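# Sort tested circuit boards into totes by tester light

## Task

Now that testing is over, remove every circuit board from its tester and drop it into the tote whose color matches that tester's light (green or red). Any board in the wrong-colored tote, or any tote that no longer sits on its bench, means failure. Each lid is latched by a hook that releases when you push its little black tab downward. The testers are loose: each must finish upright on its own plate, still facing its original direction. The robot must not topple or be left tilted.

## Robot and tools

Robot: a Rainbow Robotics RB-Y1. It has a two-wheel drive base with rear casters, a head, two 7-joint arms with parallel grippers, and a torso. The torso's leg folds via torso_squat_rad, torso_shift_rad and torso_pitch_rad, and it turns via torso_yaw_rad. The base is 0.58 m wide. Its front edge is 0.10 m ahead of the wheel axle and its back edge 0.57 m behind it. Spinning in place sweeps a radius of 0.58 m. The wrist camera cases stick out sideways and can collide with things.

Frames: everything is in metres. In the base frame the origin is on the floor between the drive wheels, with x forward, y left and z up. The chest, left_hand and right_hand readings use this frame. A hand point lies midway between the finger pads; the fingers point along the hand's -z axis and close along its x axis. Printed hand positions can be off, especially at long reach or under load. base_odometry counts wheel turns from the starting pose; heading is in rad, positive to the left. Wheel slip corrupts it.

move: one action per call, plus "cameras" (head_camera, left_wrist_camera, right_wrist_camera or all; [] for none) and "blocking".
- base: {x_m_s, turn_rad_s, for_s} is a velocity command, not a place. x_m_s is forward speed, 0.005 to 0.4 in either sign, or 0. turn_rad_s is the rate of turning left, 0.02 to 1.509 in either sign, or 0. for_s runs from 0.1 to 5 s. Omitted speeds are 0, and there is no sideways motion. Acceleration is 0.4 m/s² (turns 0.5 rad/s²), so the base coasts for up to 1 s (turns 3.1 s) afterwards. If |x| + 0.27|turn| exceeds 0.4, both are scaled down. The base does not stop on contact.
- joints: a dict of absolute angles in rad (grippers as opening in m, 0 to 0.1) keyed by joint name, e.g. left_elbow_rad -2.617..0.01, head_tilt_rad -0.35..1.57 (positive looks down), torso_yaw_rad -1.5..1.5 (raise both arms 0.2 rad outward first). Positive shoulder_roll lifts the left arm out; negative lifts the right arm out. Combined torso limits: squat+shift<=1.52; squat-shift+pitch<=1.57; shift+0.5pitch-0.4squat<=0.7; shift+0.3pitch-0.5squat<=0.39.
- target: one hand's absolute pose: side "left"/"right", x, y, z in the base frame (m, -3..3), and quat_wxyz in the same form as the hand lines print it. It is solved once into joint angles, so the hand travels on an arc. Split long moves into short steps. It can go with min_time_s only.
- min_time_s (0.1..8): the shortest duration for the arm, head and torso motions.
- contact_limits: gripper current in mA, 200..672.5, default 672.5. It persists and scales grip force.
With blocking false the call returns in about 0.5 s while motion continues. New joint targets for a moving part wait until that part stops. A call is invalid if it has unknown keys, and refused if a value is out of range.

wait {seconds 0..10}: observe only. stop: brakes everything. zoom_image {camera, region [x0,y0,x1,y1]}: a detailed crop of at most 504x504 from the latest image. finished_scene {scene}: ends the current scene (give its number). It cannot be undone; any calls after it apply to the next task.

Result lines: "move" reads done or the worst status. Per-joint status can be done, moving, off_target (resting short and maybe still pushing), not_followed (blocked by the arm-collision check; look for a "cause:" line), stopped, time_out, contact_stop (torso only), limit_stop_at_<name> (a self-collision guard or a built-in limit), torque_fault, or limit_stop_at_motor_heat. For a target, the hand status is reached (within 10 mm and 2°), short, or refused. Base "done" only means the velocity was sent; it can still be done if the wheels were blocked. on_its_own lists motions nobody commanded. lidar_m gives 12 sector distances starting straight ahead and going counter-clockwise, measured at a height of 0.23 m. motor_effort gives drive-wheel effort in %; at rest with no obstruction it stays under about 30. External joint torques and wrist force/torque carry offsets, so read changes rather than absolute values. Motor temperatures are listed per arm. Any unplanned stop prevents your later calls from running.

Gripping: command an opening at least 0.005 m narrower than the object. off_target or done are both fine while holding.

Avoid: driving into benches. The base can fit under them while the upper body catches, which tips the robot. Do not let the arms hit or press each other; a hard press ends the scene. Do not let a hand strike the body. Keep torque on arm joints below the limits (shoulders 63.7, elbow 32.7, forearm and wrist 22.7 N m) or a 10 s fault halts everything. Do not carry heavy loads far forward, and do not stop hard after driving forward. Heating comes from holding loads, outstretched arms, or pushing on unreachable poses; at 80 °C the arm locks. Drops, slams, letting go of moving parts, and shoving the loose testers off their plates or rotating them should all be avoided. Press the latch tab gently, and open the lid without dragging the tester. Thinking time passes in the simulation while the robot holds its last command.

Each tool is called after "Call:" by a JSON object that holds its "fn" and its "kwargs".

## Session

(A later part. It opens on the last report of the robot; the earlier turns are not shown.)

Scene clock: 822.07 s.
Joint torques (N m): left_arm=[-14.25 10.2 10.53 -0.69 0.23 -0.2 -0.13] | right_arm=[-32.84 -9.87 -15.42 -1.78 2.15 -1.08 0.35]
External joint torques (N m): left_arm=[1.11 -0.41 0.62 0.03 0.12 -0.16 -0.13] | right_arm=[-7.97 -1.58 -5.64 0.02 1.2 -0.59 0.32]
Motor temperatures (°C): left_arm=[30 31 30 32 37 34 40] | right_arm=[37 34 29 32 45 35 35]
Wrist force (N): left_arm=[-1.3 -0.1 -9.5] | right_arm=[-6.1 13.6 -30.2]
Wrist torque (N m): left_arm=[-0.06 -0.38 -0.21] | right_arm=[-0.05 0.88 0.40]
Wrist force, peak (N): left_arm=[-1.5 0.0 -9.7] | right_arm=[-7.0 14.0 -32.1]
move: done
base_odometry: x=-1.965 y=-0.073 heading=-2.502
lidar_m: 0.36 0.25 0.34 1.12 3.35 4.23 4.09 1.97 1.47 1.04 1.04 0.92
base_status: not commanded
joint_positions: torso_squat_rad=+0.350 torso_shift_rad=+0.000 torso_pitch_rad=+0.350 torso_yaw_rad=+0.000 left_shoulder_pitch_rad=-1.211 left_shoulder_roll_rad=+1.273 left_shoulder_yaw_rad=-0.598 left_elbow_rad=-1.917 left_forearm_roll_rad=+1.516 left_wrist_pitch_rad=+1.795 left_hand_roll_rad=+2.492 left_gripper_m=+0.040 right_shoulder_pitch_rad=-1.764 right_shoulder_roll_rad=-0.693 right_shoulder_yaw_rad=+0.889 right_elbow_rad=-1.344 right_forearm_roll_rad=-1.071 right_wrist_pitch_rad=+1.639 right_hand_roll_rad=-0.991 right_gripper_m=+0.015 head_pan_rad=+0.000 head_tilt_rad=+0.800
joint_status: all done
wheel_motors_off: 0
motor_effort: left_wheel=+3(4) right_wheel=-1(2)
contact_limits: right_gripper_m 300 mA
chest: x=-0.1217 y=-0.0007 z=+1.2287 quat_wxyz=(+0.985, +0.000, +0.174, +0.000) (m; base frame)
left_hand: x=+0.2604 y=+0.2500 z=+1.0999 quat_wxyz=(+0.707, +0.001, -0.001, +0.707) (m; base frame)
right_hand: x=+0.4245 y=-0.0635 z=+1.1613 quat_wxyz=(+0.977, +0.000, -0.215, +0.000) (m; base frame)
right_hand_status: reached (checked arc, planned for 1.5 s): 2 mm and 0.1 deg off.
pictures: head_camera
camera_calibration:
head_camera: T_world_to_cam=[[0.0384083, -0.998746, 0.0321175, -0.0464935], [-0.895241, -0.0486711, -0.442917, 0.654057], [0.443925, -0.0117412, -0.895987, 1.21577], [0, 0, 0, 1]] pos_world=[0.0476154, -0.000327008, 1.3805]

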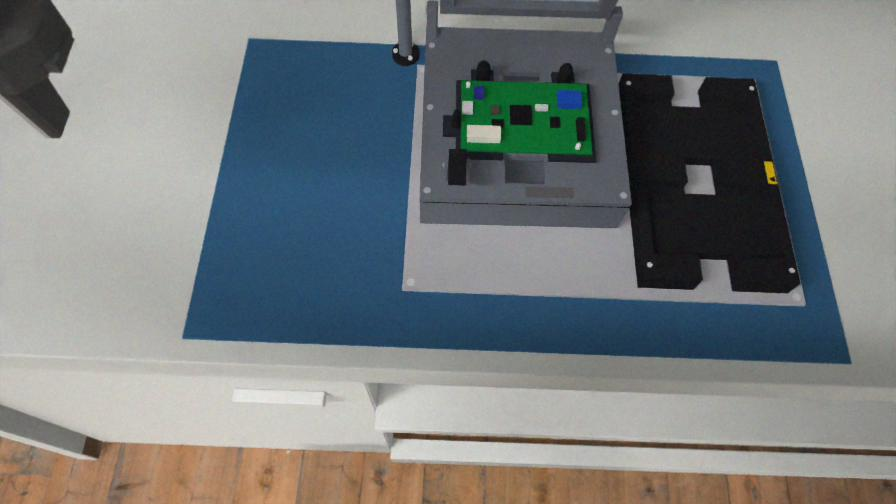

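Call:
{"fn": "move", "kwargs": {"joints": {"head_tilt_rad":0.55}, "cameras": ["head_camera","right_wrist_camera"]}}

Scene clock: 828.70 s.
Joint torques (N m): left_arm=[-14.29 10.11 10.38 -0.67 0.27 -0.15 -0.17] | right_arm=[-32.91 -9.88 -15.38 -1.76 2.04 -1.14 0.44]
External joint torques (N m): left_arm=[1.08 -0.5 0.47 0.05 0.16 -0.1 -0.17] | right_arm=[-8.04 -1.59 -5.6 0.04 1.09 -0.65 0.41]
Motor temperatures (°C): left_arm=[30 31 30 32 37 34 40] | right_arm=[37 34 29 32 45 35 35]
Wrist force (N): left_arm=[-1.3 -0.2 -9.4] | right_arm=[-6.8 13.8 -31.1]
Wrist torque (N m): left_arm=[-0.05 -0.37 -0.20] | right_arm=[-0.09 0.89 0.39]
Wrist force, peak (N): left_arm=[-1.4 -0.1 -9.8] | right_arm=[-7.0 13.7 -31.9]
move: done
base_odometry: x=-1.965 y=-0.073 heading=-2.502
lidar_m: 0.36 0.26 0.34 1.11 3.35 4.22 4.10 1.98 1.47 1.04 1.05 0.92
base_status: not commanded
joint_positions: torso_squat_rad=+0.350 torso_shift_rad=+0.000 torso_pitch_rad=+0.350 torso_yaw_rad=+0.000 left_shoulder_pitch_rad=-1.211 left_shoulder_roll_rad=+1.273 left_shoulder_yaw_rad=-0.598 left_elbow_rad=-1.917 left_forearm_roll_rad=+1.516 left_wrist_pitch_rad=+1.795 left_hand_roll_rad=+2.492 left_gripper_m=+0.040 right_shoulder_pitch_rad=-1.764 right_shoulder_roll_rad=-0.693 right_shoulder_yaw_rad=+0.889 right_elbow_rad=-1.344 right_forearm_roll_rad=-1.071 right_wrist_pitch_rad=+1.639 right_hand_roll_rad=-0.991 right_gripper_m=+0.015 head_pan_rad=+0.000 head_tilt_rad=+0.550
joint_status: all done
wheel_motors_off: 0
motor_effort: left_wheel=+3(4) right_wheel=-1(2)
contact_limits: right_gripper_m 300 mA
chest: x=-0.1217 y=-0.0007 z=+1.2287 quat_wxyz=(+0.985, +0.000, +0.174, +0.000) (m; base frame)
left_hand: x=+0.2604 y=+0.2500 z=+1.0999 quat_wxyz=(+0.707, +0.001, -0.001, +0.707) (m; base frame)
right_hand: x=+0.4245 y=-0.0635 z=+1.1613 quat_wxyz=(+0.977, +0.000, -0.215, +0.000) (m; base frame)
pictures: head_camera, right_wrist_camera
camera_calibration:
head_camera: T_world_to_cam=[[0.0290474, -0.998753, 0.0405969, -0.0587437], [-0.757883, -0.0484868, -0.650586, 0.95111], [0.651744, -0.0118699, -0.758346, 1.02854], [0, 0, 0, 1]] pos_world=[0.0521943, -0.00034562, 1.40115]
right_wrist_camera: T_world_to_cam=[[-0.899795, 0.0201998, -0.435845, 0.891836], [-0.176792, 0.89637, 0.406528, -0.306923], [0.39889, 0.442846, -0.802979, 0.862995], [0, 0, 0, 1]] pos_world=[0.403968, -0.125072, 1.20644]

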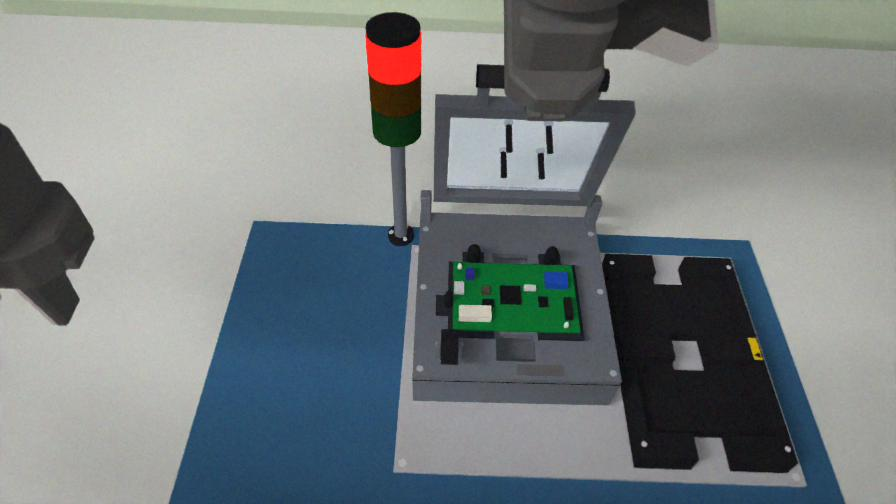

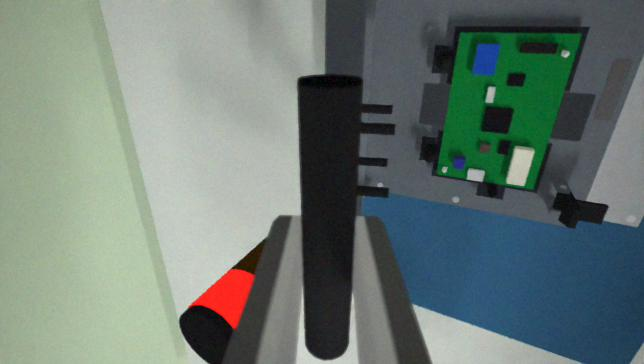

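Call:
{"fn": "move", "kwargs": {"target": {"side":"right","x":0.447,"y":-0.063,"z":1.163,"quat_wxyz":[0.9763,0,-0.2164,0]}, "cameras": [], "min_time_s": 1.5}}

Call:
{"fn": "move", "kwargs": {"target": {"side":"right","x":0.468,"y":-0.063,"z":1.162,"quat_wxyz":[0.9763,0,-0.2164,0]}, "cameras": ["head_camera"], "min_time_s": 1.5}}

Call:
{"fn": "move", "kwargs": {"joints": {"right_gripper_m":0.031}, "cameras": ["head_camera"]}}

Scene clock: 848.33 s.
Joint torques (N m): left_arm=[-14.32 10.23 10.06 -0.73 0.34 -0.14 -0.04] | right_arm=[-35.86 -8.71 -12.26 -3.07 2.44 -2.26 0.61]
External joint torques (N m): left_arm=[1.04 -0.38 0.14 -0.02 0.24 -0.09 -0.04] | right_arm=[-10.12 -0.15 -3.16 -0.97 1.53 -1.71 0.59]
Motor temperatures (°C): left_arm=[30 31 30 32 37 34 40] | right_arm=[38 34 29 31 45 35 35]
Wrist force (N): left_arm=[-1.5 -0.2 -9.5] | right_arm=[-8.2 10.2 -31.7]
Wrist torque (N m): left_arm=[-0.04 -0.39 -0.21] | right_arm=[-0.07 0.91 0.30]
Wrist force, peak (N): left_arm=[-1.5 -0.3 -9.8] | right_arm=[-8.4 14.0 -32.0]
move: done
base_odometry: x=-1.965 y=-0.073 heading=-2.502
lidar_m: 0.36 0.26 0.34 1.12 3.35 4.22 4.10 1.98 1.48 1.04 1.04 0.93
base_status: not commanded
joint_positions: torso_squat_rad=+0.350 torso_shift_rad=+0.000 torso_pitch_rad=+0.350 torso_yaw_rad=+0.000 left_shoulder_pitch_rad=-1.211 left_shoulder_roll_rad=+1.273 left_shoulder_yaw_rad=-0.598 left_elbow_rad=-1.917 left_forearm_roll_rad=+1.516 left_wrist_pitch_rad=+1.795 left_hand_roll_rad=+2.492 left_gripper_m=+0.040 right_shoulder_pitch_rad=-1.797 right_shoulder_roll_rad=-0.646 right_shoulder_yaw_rad=+0.894 right_elbow_rad=-1.189 right_forearm_roll_rad=-1.060 right_wrist_pitch_rad=+1.594 right_hand_roll_rad=-0.903 right_gripper_m=+0.015 head_pan_rad=+0.000 head_tilt_rad=+0.550
joint_status: all done
wheel_motors_off: 0
motor_effort: left_wheel=+3(5) right_wheel=+0(3)
contact_limits: right_gripper_m 300 mA
chest: x=-0.1216 y=-0.0008 z=+1.2287 quat_wxyz=(+0.985, +0.001, +0.174, +0.000) (m; base frame)
left_hand: x=+0.2604 y=+0.2499 z=+1.0999 quat_wxyz=(+0.707, +0.001, -0.001, +0.707) (m; base frame)
right_hand: x=+0.4465 y=-0.0638 z=+1.1613 quat_wxyz=(+0.977, +0.000, -0.215, -0.001) (m; base frame)
right_hand_status: reached (checked arc, planned for 1.5 s): 2 mm and 0.2 deg off.
pictures: none
No camera images: "cameras" was empty.

Scene clock: 850.17 s.
Joint torques (N m): left_arm=[-14.31 10.14 10.21 -0.71 0.4 -0.23 0] | right_arm=[-27.42 -11.88 -7.32 -0.05 3.16 -0.62 0.45]
External joint torques (N m): left_arm=[1.06 -0.47 0.29 0 0.29 -0.19 0] | right_arm=[-0.87 -3.04 0.81 2.36 2.29 0 0.43]
Motor temperatures (°C): left_arm=[30 31 30 32 37 34 40] | right_arm=[38 34 29 31 45 35 35]
Wrist force (N): left_arm=[-1.4 0.0 -9.3] | right_arm=[-5.9 17.2 -17.1]
Wrist torque (N m): left_arm=[-0.07 -0.38 -0.20] | right_arm=[0.03 0.97 0.34]
Wrist force, peak (N): left_arm=[-1.4 0.0 -9.8] | right_arm=[-9.1 12.6 -31.7]
move: done
base_odometry: x=-1.965 y=-0.073 heading=-2.502
lidar_m: 0.36 0.26 0.34 1.11 3.35 4.22 4.09 1.99 1.48 1.03 1.04 0.93
base_status: not commanded
joint_positions: torso_squat_rad=+0.350 torso_shift_rad=+0.000 torso_pitch_rad=+0.350 torso_yaw_rad=+0.000 left_shoulder_pitch_rad=-1.211 left_shoulder_roll_rad=+1.273 left_shoulder_yaw_rad=-0.598 left_elbow_rad=-1.917 left_forearm_roll_rad=+1.516 left_wrist_pitch_rad=+1.795 left_hand_roll_rad=+2.492 left_gripper_m=+0.040 right_shoulder_pitch_rad=-1.836 right_shoulder_roll_rad=-0.589 right_shoulder_yaw_rad=+0.897 right_elbow_rad=-1.019 right_forearm_roll_rad=-1.051 right_wrist_pitch_rad=+1.543 right_hand_roll_rad=-0.810 right_gripper_m=+0.015 head_pan_rad=+0.000 head_tilt_rad=+0.550
joint_status: all done
wheel_motors_off: 0
motor_effort: left_wheel=+3(5) right_wheel=-1(2)
contact_limits: right_gripper_m 300 mA
chest: x=-0.1220 y=-0.0006 z=+1.2287 quat_wxyz=(+0.985, +0.000, +0.174, +0.000) (m; base frame)
left_hand: x=+0.2601 y=+0.2501 z=+1.1001 quat_wxyz=(+0.707, +0.001, -0.001, +0.707) (m; base frame)
right_hand: x=+0.4671 y=-0.0622 z=+1.1621 quat_wxyz=(+0.976, +0.001, -0.217, +0.001) (m; base frame)
right_hand_status: reached (checked arc, planned for 1.5 s): 1 mm and 0.1 deg off.
pictures: head_camera
camera_calibration:
head_camera: T_world_to_cam=[[0.0290975, -0.998747, 0.0407195, -0.0588064], [-0.757464, -0.0486123, -0.651065, 0.951516], [0.652228, -0.0118991, -0.757929, 1.02835], [0, 0, 0, 1]] pos_world=[0.0517279, -0.0002408, 1.40131]

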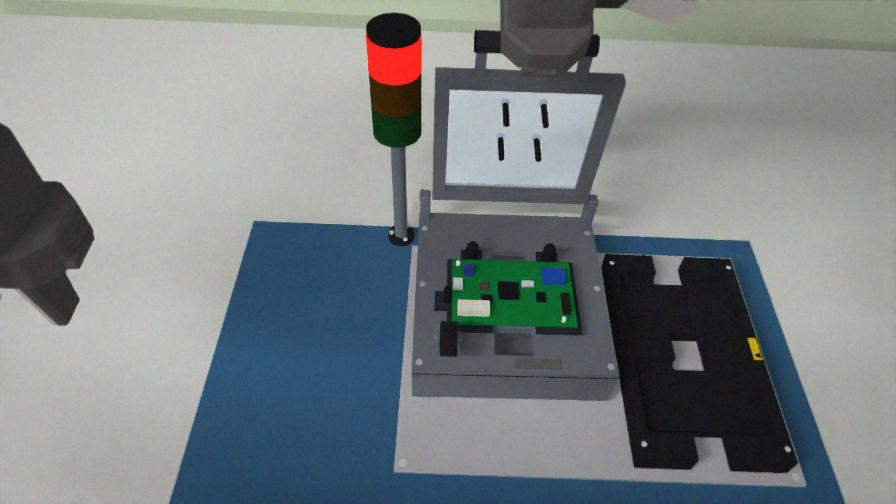

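Scene clock: 850.80 s.
Joint torques (N m): left_arm=[-14.46 10.19 10.37 -0.63 0.28 -0.13 -0.09] | right_arm=[-25.89 -9.63 -7.09 -1.04 1.03 -0.62 0.38]
External joint torques (N m): left_arm=[0.91 -0.42 0.45 0.08 0.18 -0.08 -0.09] | right_arm=[0.67 -0.8 1.04 1.37 0.16 0 0.35]
Motor temperatures (°C): left_arm=[30 31 30 32 37 34 40] | right_arm=[38 34 29 31 45 35 35]
Wrist force (N): left_arm=[-1.4 0.0 -9.5] | right_arm=[-0.5 10.9 -12.5]
Wrist torque (N m): left_arm=[-0.07 -0.39 -0.21] | right_arm=[-0.08 0.69 0.48]
Wrist force, peak (N): left_arm=[-1.1 0.1 -9.7] | right_arm=[-6.1 17.5 -17.7]
move: done
base_odometry: x=-1.965 y=-0.073 heading=-2.502
lidar_m: 0.35 0.26 0.33 1.12 3.35 4.23 4.09 1.97 1.47 1.02 1.04 0.93
base_status: not commanded
joint_positions: torso_squat_rad=+0.350 torso_shift_rad=+0.000 torso_pitch_rad=+0.350 torso_yaw_rad=+0.000 left_shoulder_pitch_rad=-1.211 left_shoulder_roll_rad=+1.273 left_shoulder_yaw_rad=-0.598 left_elbow_rad=-1.917 left_forearm_roll_rad=+1.516 left_wrist_pitch_rad=+1.795 left_hand_roll_rad=+2.492 left_gripper_m=+0.040 right_shoulder_pitch_rad=-1.837 right_shoulder_roll_rad=-0.590 right_shoulder_yaw_rad=+0.897 right_elbow_rad=-1.018 right_forearm_roll_rad=-1.050 right_wrist_pitch_rad=+1.543 right_hand_roll_rad=-0.810 right_gripper_m=+0.031 head_pan_rad=+0.000 head_tilt_rad=+0.550
joint_status: all done
wheel_motors_off: 0
motor_effort: left_wheel=+4(4) right_wheel=-1(2)
contact_limits: right_gripper_m 300 mA
chest: x=-0.1220 y=-0.0007 z=+1.2287 quat_wxyz=(+0.985, +0.000, +0.174, +0.000) (m; base frame)
left_hand: x=+0.2601 y=+0.2500 z=+1.1002 quat_wxyz=(+0.707, +0.001, -0.001, +0.707) (m; base frame)
right_hand: x=+0.4674 y=-0.0627 z=+1.1624 quat_wxyz=(+0.976, +0.000, -0.217, +0.000) (m; base frame)
pictures: head_camera
camera_calibration:
head_camera: T_world_to_cam=[[0.0290138, -0.998753, 0.040635, -0.0587819], [-0.757468, -0.0484937, -0.651069, 0.951517], [0.652227, -0.0118898, -0.75793, 1.02835], [0, 0, 0, 1]] pos_world=[0.0517285, -0.000339068, 1.40131]

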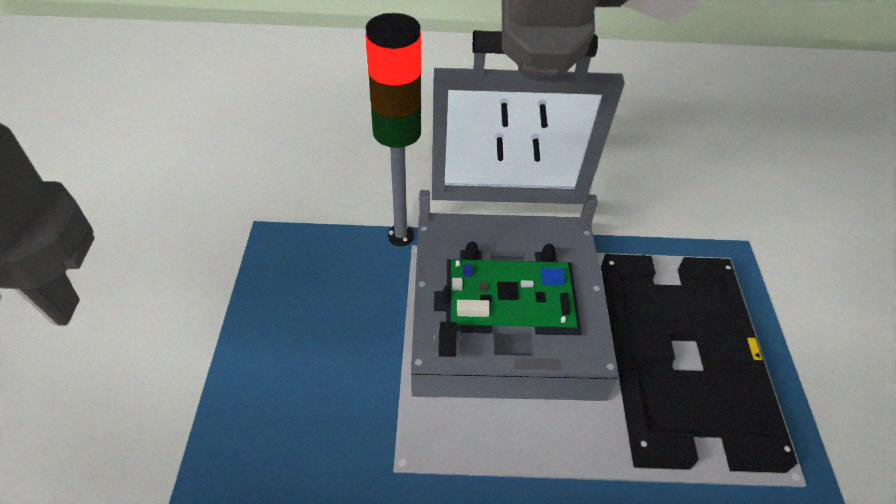

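Call:
{"fn": "move", "kwargs": {"joints": {"right_gripper_m":0.05,"head_tilt_rad":0.8}, "cameras": []}}

Call:
{"fn": "move", "kwargs": {"target": {"side":"right","x":0.468,"y":-0.063,"z":1.197,"quat_wxyz":[0.9763,0,-0.2164,0]}, "cameras": []}}

Call:
{"fn": "move", "kwargs": {"target": {"side":"right","x":0.425,"y":-0.073,"z":1.22,"quat_wxyz":[0.9239,0,-0.3827,0]}, "cameras": []}}

Call:
{"fn": "move", "kwargs": {"target": {"side":"right","x":0.375,"y":-0.067,"z":1.13,"quat_wxyz":[1,0,0,0]}, "cameras": []}}

Call:
{"fn": "move", "kwargs": {"joints": {"right_gripper_m":0.093}, "cameras": ["head_camera","right_wrist_camera"]}}

Scene clock: 859.60 s.
Joint torques (N m): left_arm=[-14.21 10.08 10.34 -0.63 0.28 -0.15 -0.12] | right_arm=[-25.91 -9.75 -7 -1.19 0.97 -0.64 0.46]
External joint torques (N m): left_arm=[1.16 -0.53 0.42 0.08 0.18 -0.1 -0.12] | right_arm=[0.64 -0.91 1.14 1.22 0.1 -0.02 0.43]
Motor temperatures (°C): left_arm=[30 31 30 32 37 34 40] | right_arm=[38 34 29 31 45 35 35]
Wrist force (N): left_arm=[-1.4 -0.1 -9.4] | right_arm=[-0.5 10.9 -12.2]
Wrist torque (N m): left_arm=[-0.05 -0.39 -0.22] | right_arm=[-0.09 0.67 0.49]
Wrist force, peak (N): left_arm=[-1.4 0.1 -9.9] | right_arm=[-0.4 11.3 -12.7]
move: done
base_odometry: x=-1.965 y=-0.073 heading=-2.502
lidar_m: 0.36 0.25 0.34 1.11 3.36 4.22 4.09 1.98 1.47 1.04 1.04 0.92
base_status: not commanded
joint_positions: torso_squat_rad=+0.350 torso_shift_rad=+0.000 torso_pitch_rad=+0.350 torso_yaw_rad=+0.000 left_shoulder_pitch_rad=-1.211 left_shoulder_roll_rad=+1.273 left_shoulder_yaw_rad=-0.598 left_elbow_rad=-1.917 left_forearm_roll_rad=+1.516 left_wrist_pitch_rad=+1.795 left_hand_roll_rad=+2.492 left_gripper_m=+0.040 right_shoulder_pitch_rad=-1.837 right_shoulder_roll_rad=-0.590 right_shoulder_yaw_rad=+0.897 right_elbow_rad=-1.018 right_forearm_roll_rad=-1.050 right_wrist_pitch_rad=+1.543 right_hand_roll_rad=-0.810 right_gripper_m=+0.050 head_pan_rad=+0.000 head_tilt_rad=+0.800
joint_status: all done
wheel_motors_off: 0
motor_effort: left_wheel=+3(4) right_wheel=-2(2)
contact_limits: right_gripper_m 300 mA
chest: x=-0.1220 y=-0.0007 z=+1.2287 quat_wxyz=(+0.985, +0.000, +0.174, +0.000) (m; base frame)
left_hand: x=+0.2601 y=+0.2500 z=+1.1002 quat_wxyz=(+0.707, +0.001, -0.001, +0.707) (m; base frame)
right_hand: x=+0.4674 y=-0.0627 z=+1.1624 quat_wxyz=(+0.976, +0.000, -0.217, +0.000) (m; base frame)
pictures: none
No camera images: "cameras" was empty.

Scene clock: 860.30 s.
Joint torques (N m): left_arm=[-14.2 9.7 9.99 -0.75 0.31 -0.18 -0.06] | right_arm=[-23.43 -7.3 -7.7 -1.24 0.29 -0.66 0.13]
External joint torques (N m): left_arm=[1.17 -0.91 0.07 -0.04 0.2 -0.13 -0.06] | right_arm=[3.16 1.66 -0.13 1.11 -0.55 -0.01 0.1]
Motor temperatures (°C): left_arm=[30 31 30 32 37 34 40] | right_arm=[38 34 29 31 45 35 35]
Wrist force (N): left_arm=[-1.3 0.0 -9.4] | right_arm=[-0.5 10.9 -12.6]
Wrist torque (N m): left_arm=[-0.04 -0.38 -0.20] | right_arm=[-0.09 0.69 0.48]
Wrist force, peak (N): left_arm=[-1.5 -0.1 -9.7] | right_arm=[-1.2 11.2 -13.4]
move: done
base_odometry: x=-1.965 y=-0.073 heading=-2.502
lidar_m: 0.36 0.25 0.34 1.11 3.35 4.23 4.09 1.98 1.47 1.03 1.05 0.93
base_status: not commanded
joint_positions: torso_squat_rad=+0.350 torso_shift_rad=+0.000 torso_pitch_rad=+0.350 torso_yaw_rad=+0.000 left_shoulder_pitch_rad=-1.211 left_shoulder_roll_rad=+1.273 left_shoulder_yaw_rad=-0.598 left_elbow_rad=-1.917 left_forearm_roll_rad=+1.516 left_wrist_pitch_rad=+1.795 left_hand_roll_rad=+2.492 left_gripper_m=+0.040 right_shoulder_pitch_rad=-1.915 right_shoulder_roll_rad=-0.583 right_shoulder_yaw_rad=+0.877 right_elbow_rad=-0.949 right_forearm_roll_rad=-1.075 right_wrist_pitch_rad=+1.591 right_hand_roll_rad=-0.767 right_gripper_m=+0.050 head_pan_rad=+0.000 head_tilt_rad=+0.800
joint_status: all done
wheel_motors_off: 0
motor_effort: left_wheel=+2(5) right_wheel=+0(2)
contact_limits: right_gripper_m 300 mA
chest: x=-0.1220 y=-0.0007 z=+1.2287 quat_wxyz=(+0.985, +0.000, +0.174, +0.000) (m; base frame)
left_hand: x=+0.2601 y=+0.2499 z=+1.1002 quat_wxyz=(+0.707, +0.001, -0.001, +0.707) (m; base frame)
right_hand: x=+0.4681 y=-0.0631 z=+1.1975 quat_wxyz=(+0.976, +0.000, -0.217, +0.000) (m; base frame)
right_hand_status: reached (checked arc, planned for 0.3 s): 0 mm and 0.1 deg off.
pictures: none
No camera images: "cameras" was empty.

Scene clock: 862.07 s.
Joint torques (N m): left_arm=[-14.33 10.02 10.32 -0.68 0.27 -0.11 -0.06] | right_arm=[-19.96 -7.3 -9.58 -0.58 1.33 -0.63 0.27]
External joint torques (N m): left_arm=[1.04 -0.59 0.4 0.03 0.17 -0.06 -0.06] | right_arm=[2.71 0.51 1.36 -0.12 -0.21 -0.09 0.23]
Motor temperatures (°C): left_arm=[30 31 30 32 37 34 40] | right_arm=[38 34 29 31 45 35 35]
Wrist force (N): left_arm=[-1.4 0.2 -9.4] | right_arm=[-2.1 11.0 -11.6]
Wrist torque (N m): left_arm=[-0.07 -0.38 -0.20] | right_arm=[-0.08 0.62 0.48]
Wrist force, peak (N): left_arm=[-1.3 -0.2 -9.9] | right_arm=[-0.8 11.9 -12.4]
move: done
base_odometry: x=-1.965 y=-0.073 heading=-2.502
lidar_m: 0.36 0.25 0.34 1.11 3.35 4.22 4.10 1.97 1.48 1.03 1.04 0.93
base_status: not commanded
joint_positions: torso_squat_rad=+0.350 torso_shift_rad=+0.000 torso_pitch_rad=+0.350 torso_yaw_rad=+0.000 left_shoulder_pitch_rad=-1.211 left_shoulder_roll_rad=+1.273 left_shoulder_yaw_rad=-0.598 left_elbow_rad=-1.917 left_forearm_roll_rad=+1.516 left_wrist_pitch_rad=+1.795 left_hand_roll_rad=+2.492 left_gripper_m=+0.040 right_shoulder_pitch_rad=-1.751 right_shoulder_roll_rad=-0.850 right_shoulder_yaw_rad=+0.912 right_elbow_rad=-1.722 right_forearm_roll_rad=-0.857 right_wrist_pitch_rad=+1.596 right_hand_roll_rad=-1.197 right_gripper_m=+0.050 head_pan_rad=+0.000 head_tilt_rad=+0.800
joint_status: all done
wheel_motors_off: 0
motor_effort: left_wheel=+3(4) right_wheel=+1(2)
contact_limits: right_gripper_m 300 mA
chest: x=-0.1220 y=-0.0007 z=+1.2287 quat_wxyz=(+0.985, +0.000, +0.174, +0.000) (m; base frame)
left_hand: x=+0.2601 y=+0.2499 z=+1.1002 quat_wxyz=(+0.707, +0.001, -0.001, +0.707) (m; base frame)
right_hand: x=+0.4250 y=-0.0729 z=+1.2204 quat_wxyz=(+0.924, +0.000, -0.383, +0.000) (m; base frame)
right_hand_status: reached (checked arc, planned for 1.1 s): 0 mm and 0.0 deg off.
pictures: none
No camera images: "cameras" was empty.

Scene clock: 863.63 s.
Joint torques (N m): left_arm=[-14.21 9.97 10.3 -0.77 0.27 -0.26 -0.08] | right_arm=[-24.6 -7.77 -8.47 -1.37 0.39 -0.04 -0.16]
External joint torques (N m): left_arm=[1.16 -0.64 0.38 -0.06 0.17 -0.21 -0.08] | right_arm=[1.27 0.82 -0.54 0.91 0.14 -0.02 -0.16]
Motor temperatures (°C): left_arm=[30 31 30 32 37 34 40] | right_arm=[38 34 29 31 45 35 35]
Wrist force (N): left_arm=[-1.3 -0.2 -9.3] | right_arm=[2.0 10.8 -13.1]
Wrist torque (N m): left_arm=[-0.04 -0.37 -0.20] | right_arm=[-0.05 0.83 0.51]
Wrist force, peak (N): left_arm=[-1.4 0.1 -9.7] | right_arm=[1.4 11.9 -13.6]
move: done
base_odometry: x=-1.965 y=-0.073 heading=-2.502
lidar_m: 0.36 0.25 0.34 1.11 3.34 4.24 4.09 1.98 1.47 1.02 1.04 0.92
base_status: not commanded
joint_positions: torso_squat_rad=+0.350 torso_shift_rad=+0.000 torso_pitch_rad=+0.350 torso_yaw_rad=+0.000 left_shoulder_pitch_rad=-1.211 left_shoulder_roll_rad=+1.273 left_shoulder_yaw_rad=-0.598 left_elbow_rad=-1.917 left_forearm_roll_rad=+1.516 left_wrist_pitch_rad=+1.795 left_hand_roll_rad=+2.492 left_gripper_m=+0.040 right_shoulder_pitch_rad=-1.817 right_shoulder_roll_rad=-0.585 right_shoulder_yaw_rad=+0.896 right_elbow_rad=-1.000 right_forearm_roll_rad=-1.354 right_wrist_pitch_rad=+1.822 right_hand_roll_rad=-0.826 right_gripper_m=+0.050 head_pan_rad=+0.000 head_tilt_rad=+0.800
joint_status: all done
wheel_motors_off: 0
motor_effort: left_wheel=+1(4) right_wheel=-1(2)
contact_limits: right_gripper_m 300 mA
chest: x=-0.1220 y=-0.0007 z=+1.2287 quat_wxyz=(+0.985, +0.000, +0.174, +0.000) (m; base frame)
left_hand: x=+0.2601 y=+0.2499 z=+1.1002 quat_wxyz=(+0.707, +0.001, -0.001, +0.707) (m; base frame)
right_hand: x=+0.3748 y=-0.0671 z=+1.1301 quat_wxyz=(+1.000, +0.000, -0.001, +0.000) (m; base frame)
right_hand_status: reached (checked arc, planned for 1.1 s): 0 mm and 0.1 deg off.
pictures: none
No camera images: "cameras" was empty.

Scene clock: 864.60 s.
Joint torques (N m): left_arm=[-14.36 10.06 10.1 -0.75 0.3 -0.19 -0.01] | right_arm=[-24.62 -7.82 -8.35 -1.22 0.48 -0.05 -0.24]
External joint torques (N m): left_arm=[1.01 -0.55 0.18 -0.04 0.2 -0.15 -0.01] | right_arm=[1.25 0.77 -0.42 1.06 0.24 -0.03 -0.24]
Motor temperatures (°C): left_arm=[30 31 30 32 37 34 40] | right_arm=[38 34 29 31 45 35 35]
Wrist force (N): left_arm=[-1.3 -0.1 -9.8] | right_arm=[1.7 10.8 -13.4]
Wrist torque (N m): left_arm=[-0.05 -0.38 -0.19] | right_arm=[-0.06 0.78 0.49]
Wrist force, peak (N): left_arm=[-1.3 -0.1 -9.8] | right_arm=[2.3 10.8 -13.6]
move: done
base_odometry: x=-1.965 y=-0.073 heading=-2.502
lidar_m: 0.36 0.25 0.33 1.11 3.35 4.22 4.10 1.97 1.48 1.03 1.03 0.92
base_status: not commanded
joint_positions: torso_squat_rad=+0.350 torso_shift_rad=+0.000 torso_pitch_rad=+0.350 torso_yaw_rad=+0.000 left_shoulder_pitch_rad=-1.211 left_shoulder_roll_rad=+1.273 left_shoulder_yaw_rad=-0.598 left_elbow_rad=-1.917 left_forearm_roll_rad=+1.516 left_wrist_pitch_rad=+1.795 left_hand_roll_rad=+2.492 left_gripper_m=+0.040 right_shoulder_pitch_rad=-1.817 right_shoulder_roll_rad=-0.585 right_shoulder_yaw_rad=+0.896 right_elbow_rad=-1.000 right_forearm_roll_rad=-1.354 right_wrist_pitch_rad=+1.822 right_hand_roll_rad=-0.826 right_gripper_m=+0.093 head_pan_rad=+0.000 head_tilt_rad=+0.800
joint_status: all done
wheel_motors_off: 0
motor_effort: left_wheel=+3(4) right_wheel=+0(2)
contact_limits: right_gripper_m 300 mA
chest: x=-0.1220 y=-0.0007 z=+1.2287 quat_wxyz=(+0.985, +0.000, +0.174, +0.000) (m; base frame)
left_hand: x=+0.2601 y=+0.2499 z=+1.1002 quat_wxyz=(+0.707, +0.001, -0.001, +0.707) (m; base frame)
right_hand: x=+0.3748 y=-0.0671 z=+1.1301 quat_wxyz=(+1.000, +0.000, -0.001, +0.000) (m; base frame)
pictures: head_camera, right_wrist_camera
camera_calibration:
head_camera: T_world_to_cam=[[0.0383301, -0.998749, 0.0321126, -0.0465218], [-0.894957, -0.0486064, -0.443496, 0.654525], [0.444502, -0.0117402, -0.895701, 1.21568], [0, 0, 0, 1]] pos_world=[0.0471827, -0.000377122, 1.38066]
right_wrist_camera: T_world_to_cam=[[-0.999613, 0.0203921, -0.0189204, 0.399871], [0.00985304, 0.895616, 0.444719, -0.412995], [0.0260141, 0.444361, -0.89547, 1.10371], [0, 0, 0, 1]] pos_world=[0.375073, -0.128716, 1.17958]

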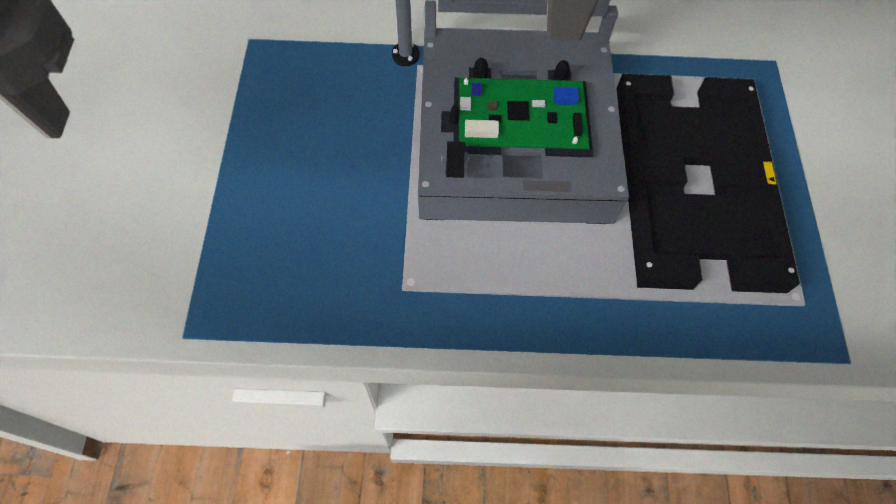

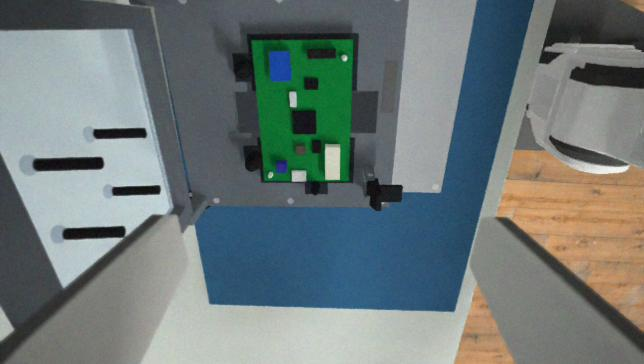

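Call:
{"fn": "move", "kwargs": {"target": {"side":"right","x":0.394,"y":-0.063,"z":1.03,"quat_wxyz":[1,0,0,0]}, "cameras": ["right_wrist_camera"]}}

Call:
{"fn": "move", "kwargs": {"target": {"side":"right","x":0.396,"y":-0.063,"z":0.985,"quat_wxyz":[1,0,0,0]}, "cameras": ["right_wrist_camera"]}}

Scene clock: 872.97 s.
Joint torques (N m): left_arm=[-14.29 10.08 10.41 -0.64 0.28 -0.15 -0.05] | right_arm=[-25.13 -7.85 -6.21 -2.07 0.1 0.18 0.01]
External joint torques (N m): left_arm=[1.08 -0.53 0.5 0.08 0.17 -0.1 -0.05] | right_arm=[1.31 0.46 0.55 0.72 -0.16 0.21 0.01]
Motor temperatures (°C): left_arm=[30 31 30 32 37 34 40] | right_arm=[38 34 29 31 45 35 35]
Wrist force (N): left_arm=[-1.3 -0.2 -9.6] | right_arm=[2.1 11.0 -12.9]
Wrist torque (N m): left_arm=[-0.04 -0.38 -0.20] | right_arm=[-0.09 0.84 0.54]
Wrist force, peak (N): left_arm=[-1.4 -0.1 -9.8] | right_arm=[2.1 11.6 -15.1]
move: done
base_odometry: x=-1.965 y=-0.073 heading=-2.502
lidar_m: 0.36 0.25 0.34 1.11 3.35 4.23 4.09 1.99 1.48 1.03 1.04 0.92
base_status: not commanded
joint_positions: torso_squat_rad=+0.350 torso_shift_rad=+0.000 torso_pitch_rad=+0.350 torso_yaw_rad=+0.000 left_shoulder_pitch_rad=-1.211 left_shoulder_roll_rad=+1.273 left_shoulder_yaw_rad=-0.598 left_elbow_rad=-1.917 left_forearm_roll_rad=+1.516 left_wrist_pitch_rad=+1.795 left_hand_roll_rad=+2.492 left_gripper_m=+0.040 right_shoulder_pitch_rad=-1.699 right_shoulder_roll_rad=-0.464 right_shoulder_yaw_rad=+0.966 right_elbow_rad=-0.809 right_forearm_roll_rad=-1.262 right_wrist_pitch_rad=+1.609 right_hand_roll_rad=-0.713 right_gripper_m=+0.093 head_pan_rad=+0.000 head_tilt_rad=+0.800
joint_status: all done
wheel_motors_off: 0
motor_effort: left_wheel=+3(3) right_wheel=-1(2)
contact_limits: right_gripper_m 300 mA
chest: x=-0.1220 y=-0.0007 z=+1.2287 quat_wxyz=(+0.985, +0.000, +0.174, +0.000) (m; base frame)
left_hand: x=+0.2601 y=+0.2499 z=+1.1002 quat_wxyz=(+0.707, +0.001, -0.001, +0.707) (m; base frame)
right_hand: x=+0.3935 y=-0.0633 z=+1.0301 quat_wxyz=(+1.000, +0.001, -0.002, +0.000) (m; base frame)
right_hand_status: reached (checked arc, planned for 0.5 s): 1 mm and 0.3 deg off.
pictures: right_wrist_camera
camera_calibration:
right_wrist_camera: T_world_to_cam=[[-0.999554, 0.0206232, -0.0216011, 0.419316], [0.00885713, 0.895453, 0.445068, -0.372103], [0.0285215, 0.444678, -0.895236, 1.0108], [0, 0, 0, 1]] pos_world=[0.393595, -0.124925, 1.07957]

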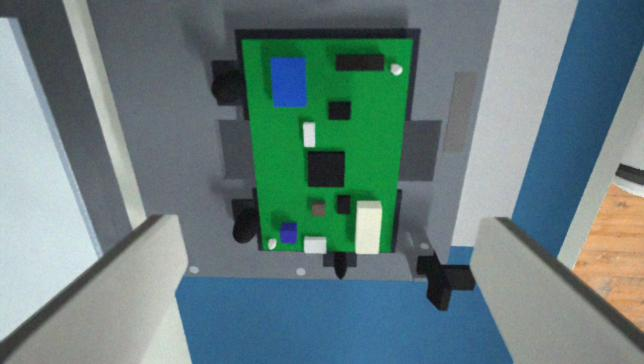

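Scene clock: 874.03 s.
Joint torques (N m): left_arm=[-14.23 9.86 10.17 -0.71 0.23 -0.23 -0.11] | right_arm=[-24.7 -6.75 -4.9 -1.99 0.29 0.06 0.15]
External joint torques (N m): left_arm=[1.14 -0.75 0.26 0 0.13 -0.18 -0.11] | right_arm=[1.71 1.23 0.97 0.91 0.03 0.09 0.15]
Motor temperatures (°C): left_arm=[30 31 30 32 37 34 40] | right_arm=[38 34 29 31 45 35 35]
Wrist force (N): left_arm=[-1.2 -0.2 -9.6] | right_arm=[2.2 10.7 -13.3]
Wrist torque (N m): left_arm=[-0.04 -0.38 -0.20] | right_arm=[-0.05 0.84 0.50]
Wrist force, peak (N): left_arm=[-1.4 -0.1 -9.8] | right_arm=[1.6 11.5 -14.4]
move: done
base_odometry: x=-1.965 y=-0.073 heading=-2.502
lidar_m: 0.36 0.25 0.34 1.11 3.35 4.23 4.10 1.98 1.48 1.03 1.05 0.92
base_status: not commanded
joint_positions: torso_squat_rad=+0.350 torso_shift_rad=+0.000 torso_pitch_rad=+0.350 torso_yaw_rad=+0.000 left_shoulder_pitch_rad=-1.211 left_shoulder_roll_rad=+1.273 left_shoulder_yaw_rad=-0.598 left_elbow_rad=-1.917 left_forearm_roll_rad=+1.516 left_wrist_pitch_rad=+1.795 left_hand_roll_rad=+2.492 left_gripper_m=+0.040 right_shoulder_pitch_rad=-1.652 right_shoulder_roll_rad=-0.399 right_shoulder_yaw_rad=+0.992 right_elbow_rad=-0.695 right_forearm_roll_rad=-1.232 right_wrist_pitch_rad=+1.511 right_hand_roll_rad=-0.656 right_gripper_m=+0.093 head_pan_rad=+0.000 head_tilt_rad=+0.800
joint_status: all done
wheel_motors_off: 0
motor_effort: left_wheel=+2(4) right_wheel=-1(3)
contact_limits: right_gripper_m 300 mA
chest: x=-0.1220 y=-0.0007 z=+1.2287 quat_wxyz=(+0.985, +0.000, +0.174, +0.000) (m; base frame)
left_hand: x=+0.2601 y=+0.2499 z=+1.1002 quat_wxyz=(+0.707, +0.001, -0.001, +0.707) (m; base frame)
right_hand: x=+0.3956 y=-0.0633 z=+0.9853 quat_wxyz=(+1.000, +0.000, -0.002, +0.000) (m; base frame)
right_hand_status: reached (checked arc, planned for 0.4 s): 1 mm and 0.3 deg off.
pictures: right_wrist_camera
camera_calibration:
right_wrist_camera: T_world_to_cam=[[-0.999562, 0.0205424, -0.0212877, 0.420186], [0.00893154, 0.895569, 0.444834, -0.351975], [0.0282025, 0.444449, -0.89536, 0.9709], [0, 0, 0, 1]] pos_world=[0.395764, -0.124929, 1.03482]

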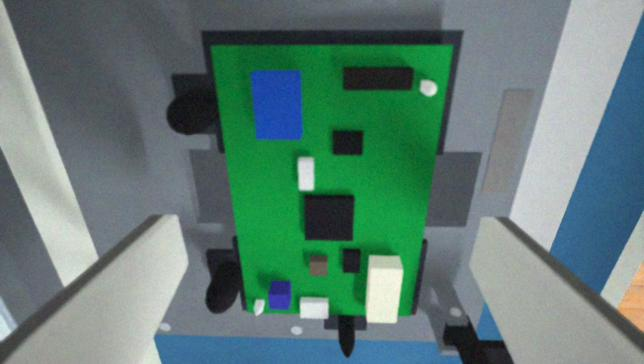

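Call:
{"fn": "move", "kwargs": {"target": {"side":"right","x":0.396,"y":-0.063,"z":0.965,"quat_wxyz":[1,0,0,0]}, "cameras": ["right_wrist_camera"]}}

Call:
{"fn": "move", "kwargs": {"target": {"side":"right","x":0.396,"y":-0.063,"z":0.953,"quat_wxyz":[1,0,0,0]}, "cameras": ["right_wrist_camera"]}}

Scene clock: 879.57 s.
Joint torques (N m): left_arm=[-14.17 9.84 10.44 -0.69 0.3 -0.16 -0.03] | right_arm=[-24.02 -6.46 -4.2 -1.89 0.07 -0.2 0.12]
External joint torques (N m): left_arm=[1.2 -0.77 0.52 0.02 0.2 -0.11 -0.03] | right_arm=[2.36 1.34 0.97 1 -0.18 -0.17 0.12]
Motor temperatures (°C): left_arm=[30 31 30 32 37 34 40] | right_arm=[38 34 29 31 45 35 35]
Wrist force (N): left_arm=[-1.4 0.1 -9.5] | right_arm=[2.3 11.1 -13.1]
Wrist torque (N m): left_arm=[-0.08 -0.39 -0.21] | right_arm=[-0.09 0.85 0.51]
Wrist force, peak (N): left_arm=[-1.6 -0.1 -9.8] | right_arm=[1.8 11.2 -14.1]
move: done
base_odometry: x=-1.965 y=-0.073 heading=-2.502
lidar_m: 0.35 0.25 0.34 1.11 3.35 4.22 4.09 1.98 1.47 1.02 1.05 0.92
base_status: not commanded
joint_positions: torso_squat_rad=+0.350 torso_shift_rad=+0.000 torso_pitch_rad=+0.350 torso_yaw_rad=+0.000 left_shoulder_pitch_rad=-1.211 left_shoulder_roll_rad=+1.273 left_shoulder_yaw_rad=-0.598 left_elbow_rad=-1.917 left_forearm_roll_rad=+1.516 left_wrist_pitch_rad=+1.795 left_hand_roll_rad=+2.492 left_gripper_m=+0.040 right_shoulder_pitch_rad=-1.639 right_shoulder_roll_rad=-0.354 right_shoulder_yaw_rad=+1.000 right_elbow_rad=-0.609 right_forearm_roll_rad=-1.223 right_wrist_pitch_rad=+1.464 right_hand_roll_rad=-0.615 right_gripper_m=+0.093 head_pan_rad=+0.000 head_tilt_rad=+0.800
joint_status: all done
wheel_motors_off: 0
motor_effort: left_wheel=+2(3) right_wheel=-1(2)
contact_limits: right_gripper_m 300 mA
chest: x=-0.1220 y=-0.0007 z=+1.2287 quat_wxyz=(+0.985, +0.000, +0.174, +0.000) (m; base frame)
left_hand: x=+0.2601 y=+0.2499 z=+1.1002 quat_wxyz=(+0.707, +0.001, -0.001, +0.707) (m; base frame)
right_hand: x=+0.3960 y=-0.0630 z=+0.9653 quat_wxyz=(+1.000, +0.000, -0.001, +0.000) (m; base frame)
right_hand_status: reached (checked arc, planned for 0.3 s): 0 mm and 0.1 deg off.
pictures: right_wrist_camera
camera_calibration:
right_wrist_camera: T_world_to_cam=[[-0.999619, 0.0203756, -0.0186148, 0.417596], [0.00997867, 0.895692, 0.444563, -0.343443], [0.0257314, 0.444208, -0.895554, 0.953979], [0, 0, 0, 1]] pos_world=[0.396317, -0.124655, 1.0148]

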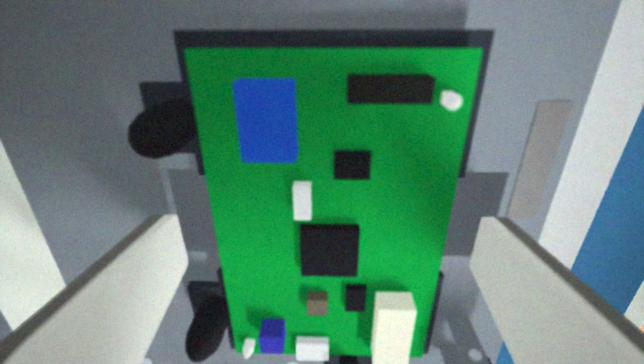

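Scene clock: 880.13 s.
Joint torques (N m): left_arm=[-14.22 9.95 10.61 -0.68 0.34 -0.12 -0.04] | right_arm=[-23.8 -6.45 -4.35 -1.97 0.19 -0.01 0.12]
External joint torques (N m): left_arm=[1.15 -0.66 0.7 0.03 0.23 -0.07 -0.04] | right_arm=[2.52 1.23 0.47 0.9 -0.07 0.02 0.12]
Motor temperatures (°C): left_arm=[30 31 30 32 37 34 40] | right_arm=[38 34 29 31 45 35 35]
Wrist force (N): left_arm=[-1.3 0.2 -9.2] | right_arm=[2.4 11.4 -12.9]
Wrist torque (N m): left_arm=[-0.07 -0.39 -0.21] | right_arm=[-0.13 0.87 0.51]
Wrist force, peak (N): left_arm=[-1.7 0.0 -9.8] | right_arm=[1.9 11.9 -14.2]
move: done
base_odometry: x=-1.965 y=-0.073 heading=-2.502
lidar_m: 0.37 0.25 0.33 1.12 3.35 4.23 4.10 1.98 1.47 1.03 1.04 0.93
base_status: not commanded
joint_positions: torso_squat_rad=+0.350 torso_shift_rad=+0.000 torso_pitch_rad=+0.350 torso_yaw_rad=+0.000 left_shoulder_pitch_rad=-1.211 left_shoulder_roll_rad=+1.273 left_shoulder_yaw_rad=-0.598 left_elbow_rad=-1.917 left_forearm_roll_rad=+1.516 left_wrist_pitch_rad=+1.795 left_hand_roll_rad=+2.492 left_gripper_m=+0.040 right_shoulder_pitch_rad=-1.629 right_shoulder_roll_rad=-0.332 right_shoulder_yaw_rad=+1.005 right_elbow_rad=-0.569 right_forearm_roll_rad=-1.217 right_wrist_pitch_rad=+1.436 right_hand_roll_rad=-0.595 right_gripper_m=+0.093 head_pan_rad=+0.000 head_tilt_rad=+0.800
joint_status: all done
wheel_motors_off: 0
motor_effort: left_wheel=+3(3) right_wheel=-1(2)
contact_limits: right_gripper_m 300 mA
chest: x=-0.1220 y=-0.0007 z=+1.2287 quat_wxyz=(+0.985, +0.000, +0.174, +0.000) (m; base frame)
left_hand: x=+0.2601 y=+0.2499 z=+1.1002 quat_wxyz=(+0.707, +0.001, -0.001, +0.707) (m; base frame)
right_hand: x=+0.3956 y=-0.0633 z=+0.9537 quat_wxyz=(+1.000, +0.000, -0.001, +0.000) (m; base frame)
right_hand_status: reached (checked arc, planned for 0.2 s): 1 mm and 0.1 deg off.
pictures: right_wrist_camera
camera_calibration:
right_wrist_camera: T_world_to_cam=[[-0.999609, 0.020208, -0.0193484, 0.417658], [0.00950951, 0.895817, 0.444322, -0.337617], [0.0263114, 0.443964, -0.895658, 0.943522], [0, 0, 0, 1]] pos_world=[0.39588, -0.124887, 1.00317]

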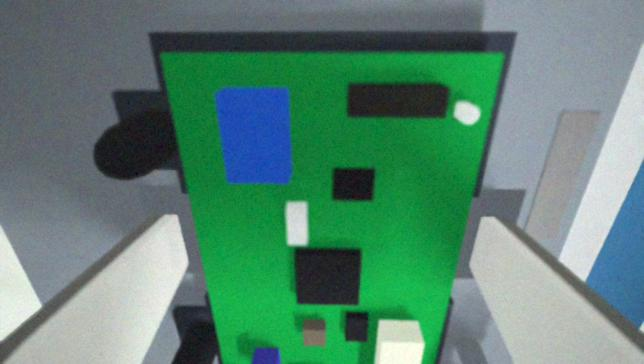

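Call:
{"fn": "move", "kwargs": {"target": {"side":"right","x":0.396,"y":-0.063,"z":0.944,"quat_wxyz":[1,0,0,0]}, "cameras": ["right_wrist_camera"]}}

Call:
{"fn": "move", "kwargs": {"joints": {"right_gripper_m":0.076}, "contact_limits": {"right_gripper_m":400}, "cameras": ["right_wrist_camera"]}}

Call:
{"fn": "move", "kwargs": {"joints": {"right_gripper_m":0.062}, "cameras": ["head_camera","right_wrist_camera"]}}

Scene clock: 901.40 s.
Joint torques (N m): left_arm=[-14.07 10.15 10.32 -0.64 0.29 -0.13 -0.07] | right_arm=[-24.04 -6 -3.7 -1.92 0.07 -0.2 0.2]
External joint torques (N m): left_arm=[1.3 -0.46 0.4 0.07 0.19 -0.09 -0.07] | right_arm=[2.24 1.58 0.72 0.93 -0.19 -0.17 0.2]
Motor temperatures (°C): left_arm=[30 31 30 32 37 34 40] | right_arm=[37 34 29 31 45 35 35]
Wrist force (N): left_arm=[-1.6 0.1 -9.7] | right_arm=[1.8 10.8 -13.2]
Wrist torque (N m): left_arm=[-0.08 -0.40 -0.18] | right_arm=[-0.08 0.80 0.53]
Wrist force, peak (N): left_arm=[-1.6 -0.2 -9.9] | right_arm=[1.4 11.5 -14.1]
move: done
base_odometry: x=-1.965 y=-0.073 heading=-2.502
lidar_m: 0.36 0.25 0.34 1.11 3.35 4.23 4.08 1.97 1.48 1.03 1.04 0.93
base_status: not commanded
joint_positions: torso_squat_rad=+0.350 torso_shift_rad=+0.000 torso_pitch_rad=+0.350 torso_yaw_rad=+0.000 left_shoulder_pitch_rad=-1.211 left_shoulder_roll_rad=+1.273 left_shoulder_yaw_rad=-0.598 left_elbow_rad=-1.917 left_forearm_roll_rad=+1.516 left_wrist_pitch_rad=+1.795 left_hand_roll_rad=+2.492 left_gripper_m=+0.040 right_shoulder_pitch_rad=-1.625 right_shoulder_roll_rad=-0.309 right_shoulder_yaw_rad=+1.008 right_elbow_rad=-0.521 right_forearm_roll_rad=-1.214 right_wrist_pitch_rad=+1.411 right_hand_roll_rad=-0.572 right_gripper_m=+0.093 head_pan_rad=+0.000 head_tilt_rad=+0.800
joint_status: all done
wheel_motors_off: 0
motor_effort: left_wheel=+2(3) right_wheel=+0(2)
contact_limits: right_gripper_m 300 mA
chest: x=-0.1220 y=-0.0007 z=+1.2287 quat_wxyz=(+0.985, +0.000, +0.174, +0.000) (m; base frame)
left_hand: x=+0.2601 y=+0.2499 z=+1.1002 quat_wxyz=(+0.707, +0.001, -0.001, +0.707) (m; base frame)
right_hand: x=+0.3957 y=-0.0633 z=+0.9445 quat_wxyz=(+1.000, +0.000, -0.002, +0.000) (m; base frame)
right_hand_status: reached (checked arc, planned for 0.3 s): 1 mm and 0.2 deg off.
pictures: right_wrist_camera
camera_calibration:
right_wrist_camera: T_world_to_cam=[[-0.999589, 0.0203891, -0.0201651, 0.418333], [0.00930604, 0.895771, 0.444418, -0.333529], [0.0271246, 0.444048, -0.895592, 0.935], [0, 0, 0, 1]] pos_world=[0.395903, -0.124948, 0.994041]

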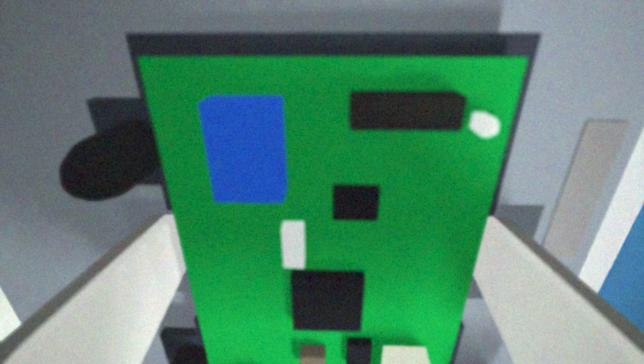

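Scene clock: 902.07 s.
Joint torques (N m): left_arm=[-14.45 9.87 10.26 -0.71 0.34 -0.1 -0.1] | right_arm=[-24.12 -5.83 -4.02 -1.83 0.14 -0.24 0.06]
External joint torques (N m): left_arm=[0.92 -0.74 0.35 0 0.23 -0.05 -0.1] | right_arm=[2.16 1.75 0.39 1.02 -0.12 -0.2 0.06]
Motor temperatures (°C): left_arm=[30 31 30 32 37 34 40] | right_arm=[37 34 29 31 45 35 35]
Wrist force (N): left_arm=[-1.1 -0.1 -9.2] | right_arm=[2.1 11.1 -13.1]
Wrist torque (N m): left_arm=[-0.04 -0.35 -0.20] | right_arm=[-0.09 0.83 0.49]
Wrist force, peak (N): left_arm=[-1.8 0.0 -9.7] | right_arm=[2.3 11.0 -13.4]
move: done
base_odometry: x=-1.965 y=-0.073 heading=-2.502
lidar_m: 0.36 0.26 0.33 1.11 3.35 4.22 4.10 1.97 1.47 1.04 1.04 0.93
base_status: not commanded
joint_positions: torso_squat_rad=+0.350 torso_shift_rad=+0.000 torso_pitch_rad=+0.350 torso_yaw_rad=+0.000 left_shoulder_pitch_rad=-1.211 left_shoulder_roll_rad=+1.273 left_shoulder_yaw_rad=-0.598 left_elbow_rad=-1.917 left_forearm_roll_rad=+1.516 left_wrist_pitch_rad=+1.795 left_hand_roll_rad=+2.492 left_gripper_m=+0.040 right_shoulder_pitch_rad=-1.625 right_shoulder_roll_rad=-0.309 right_shoulder_yaw_rad=+1.008 right_elbow_rad=-0.521 right_forearm_roll_rad=-1.214 right_wrist_pitch_rad=+1.411 right_hand_roll_rad=-0.572 right_gripper_m=+0.076 head_pan_rad=+0.000 head_tilt_rad=+0.800
joint_status: all done
wheel_motors_off: 0
motor_effort: left_wheel=+3(3) right_wheel=+0(1)
contact_limits: right_gripper_m 400 mA
chest: x=-0.1220 y=-0.0007 z=+1.2287 quat_wxyz=(+0.985, +0.000, +0.174, +0.000) (m; base frame)
left_hand: x=+0.2601 y=+0.2499 z=+1.1002 quat_wxyz=(+0.707, +0.001, -0.001, +0.707) (m; base frame)
right_hand: x=+0.3957 y=-0.0633 z=+0.9445 quat_wxyz=(+1.000, +0.000, -0.002, +0.000) (m; base frame)
pictures: right_wrist_camera
camera_calibration:
right_wrist_camera: T_world_to_cam=[[-0.999589, 0.020389, -0.0201655, 0.418333], [0.00930578, 0.895771, 0.444418, -0.333529], [0.0271249, 0.444047, -0.895593, 0.935], [0, 0, 0, 1]] pos_world=[0.395903, -0.124948, 0.994041]

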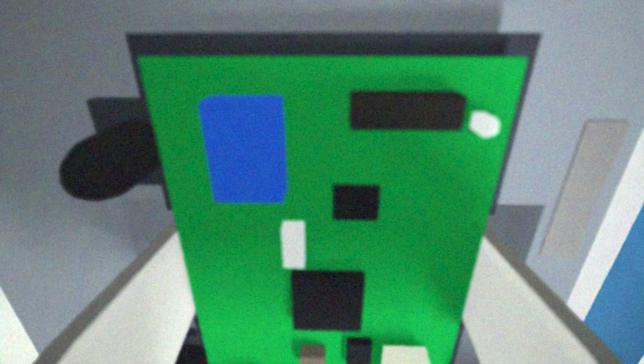

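Scene clock: 902.70 s.
Joint torques (N m): left_arm=[-14.32 9.99 10.36 -0.67 0.27 -0.16 -0.13] | right_arm=[-24.04 -6 -3.82 -1.83 0.08 -0.22 0.2]
External joint torques (N m): left_arm=[1.05 -0.62 0.45 0.04 0.17 -0.11 -0.13] | right_arm=[2.23 1.58 0.6 1.02 -0.18 -0.19 0.2]
Motor temperatures (°C): left_arm=[30 31 30 32 37 34 40] | right_arm=[37 34 29 31 45 35 35]
Wrist force (N): left_arm=[-1.5 0.1 -9.5] | right_arm=[2.2 10.9 -13.4]
Wrist torque (N m): left_arm=[-0.08 -0.39 -0.19] | right_arm=[-0.06 0.82 0.53]
Wrist force, peak (N): left_arm=[-1.3 0.0 -9.7] | right_arm=[2.0 11.1 -13.7]
move: off_target
base_odometry: x=-1.965 y=-0.073 heading=-2.502
lidar_m: 0.36 0.26 0.34 1.11 3.35 4.23 4.09 1.98 1.47 1.03 1.05 0.92
base_status: not commanded
joint_positions: torso_squat_rad=+0.350 torso_shift_rad=+0.000 torso_pitch_rad=+0.350 torso_yaw_rad=+0.000 left_shoulder_pitch_rad=-1.211 left_shoulder_roll_rad=+1.273 left_shoulder_yaw_rad=-0.598 left_elbow_rad=-1.917 left_forearm_roll_rad=+1.516 left_wrist_pitch_rad=+1.795 left_hand_roll_rad=+2.492 left_gripper_m=+0.040 right_shoulder_pitch_rad=-1.625 right_shoulder_roll_rad=-0.309 right_shoulder_yaw_rad=+1.008 right_elbow_rad=-0.521 right_forearm_roll_rad=-1.214 right_wrist_pitch_rad=+1.411 right_hand_roll_rad=-0.572 right_gripper_m=+0.071 head_pan_rad=+0.000 head_tilt_rad=+0.800
joint_status: right_gripper_m off_target (ended at +0.071, target +0.062)
wheel_motors_off: 0
motor_effort: left_wheel=+3(4) right_wheel=+0(2)
contact_limits: right_gripper_m 400 mA
chest: x=-0.1220 y=-0.0007 z=+1.2287 quat_wxyz=(+0.985, +0.000, +0.174, +0.000) (m; base frame)
left_hand: x=+0.2601 y=+0.2499 z=+1.1002 quat_wxyz=(+0.707, +0.001, -0.001, +0.707) (m; base frame)
right_hand: x=+0.3957 y=-0.0633 z=+0.9445 quat_wxyz=(+1.000, +0.000, -0.002, +0.000) (m; base frame)
pictures: head_camera, right_wrist_camera
camera_calibration:
head_camera: T_world_to_cam=[[0.0383142, -0.99875, 0.0321051, -0.0465207], [-0.894961, -0.0485888, -0.443492, 0.654513], [0.444497, -0.0117407, -0.895703, 1.21569], [0, 0, 0, 1]] pos_world=[0.047177, -0.000387481, 1.38066]
right_wrist_camera: T_world_to_cam=[[-0.999589, 0.0203889, -0.0201651, 0.418333], [0.00930588, 0.895771, 0.444418, -0.333529], [0.0271246, 0.444047, -0.895593, 0.935], [0, 0, 0, 1]] pos_world=[0.395903, -0.124948, 0.994041]

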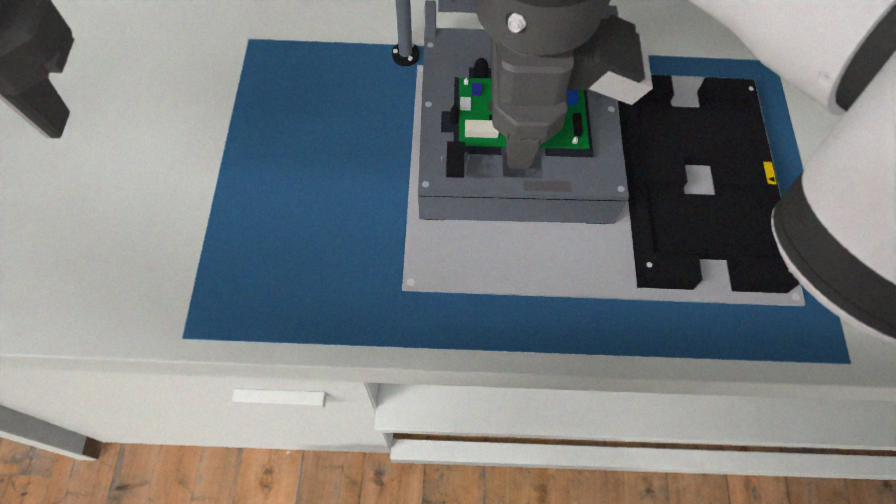

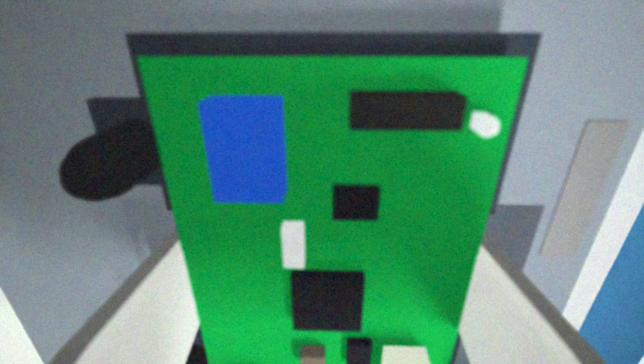

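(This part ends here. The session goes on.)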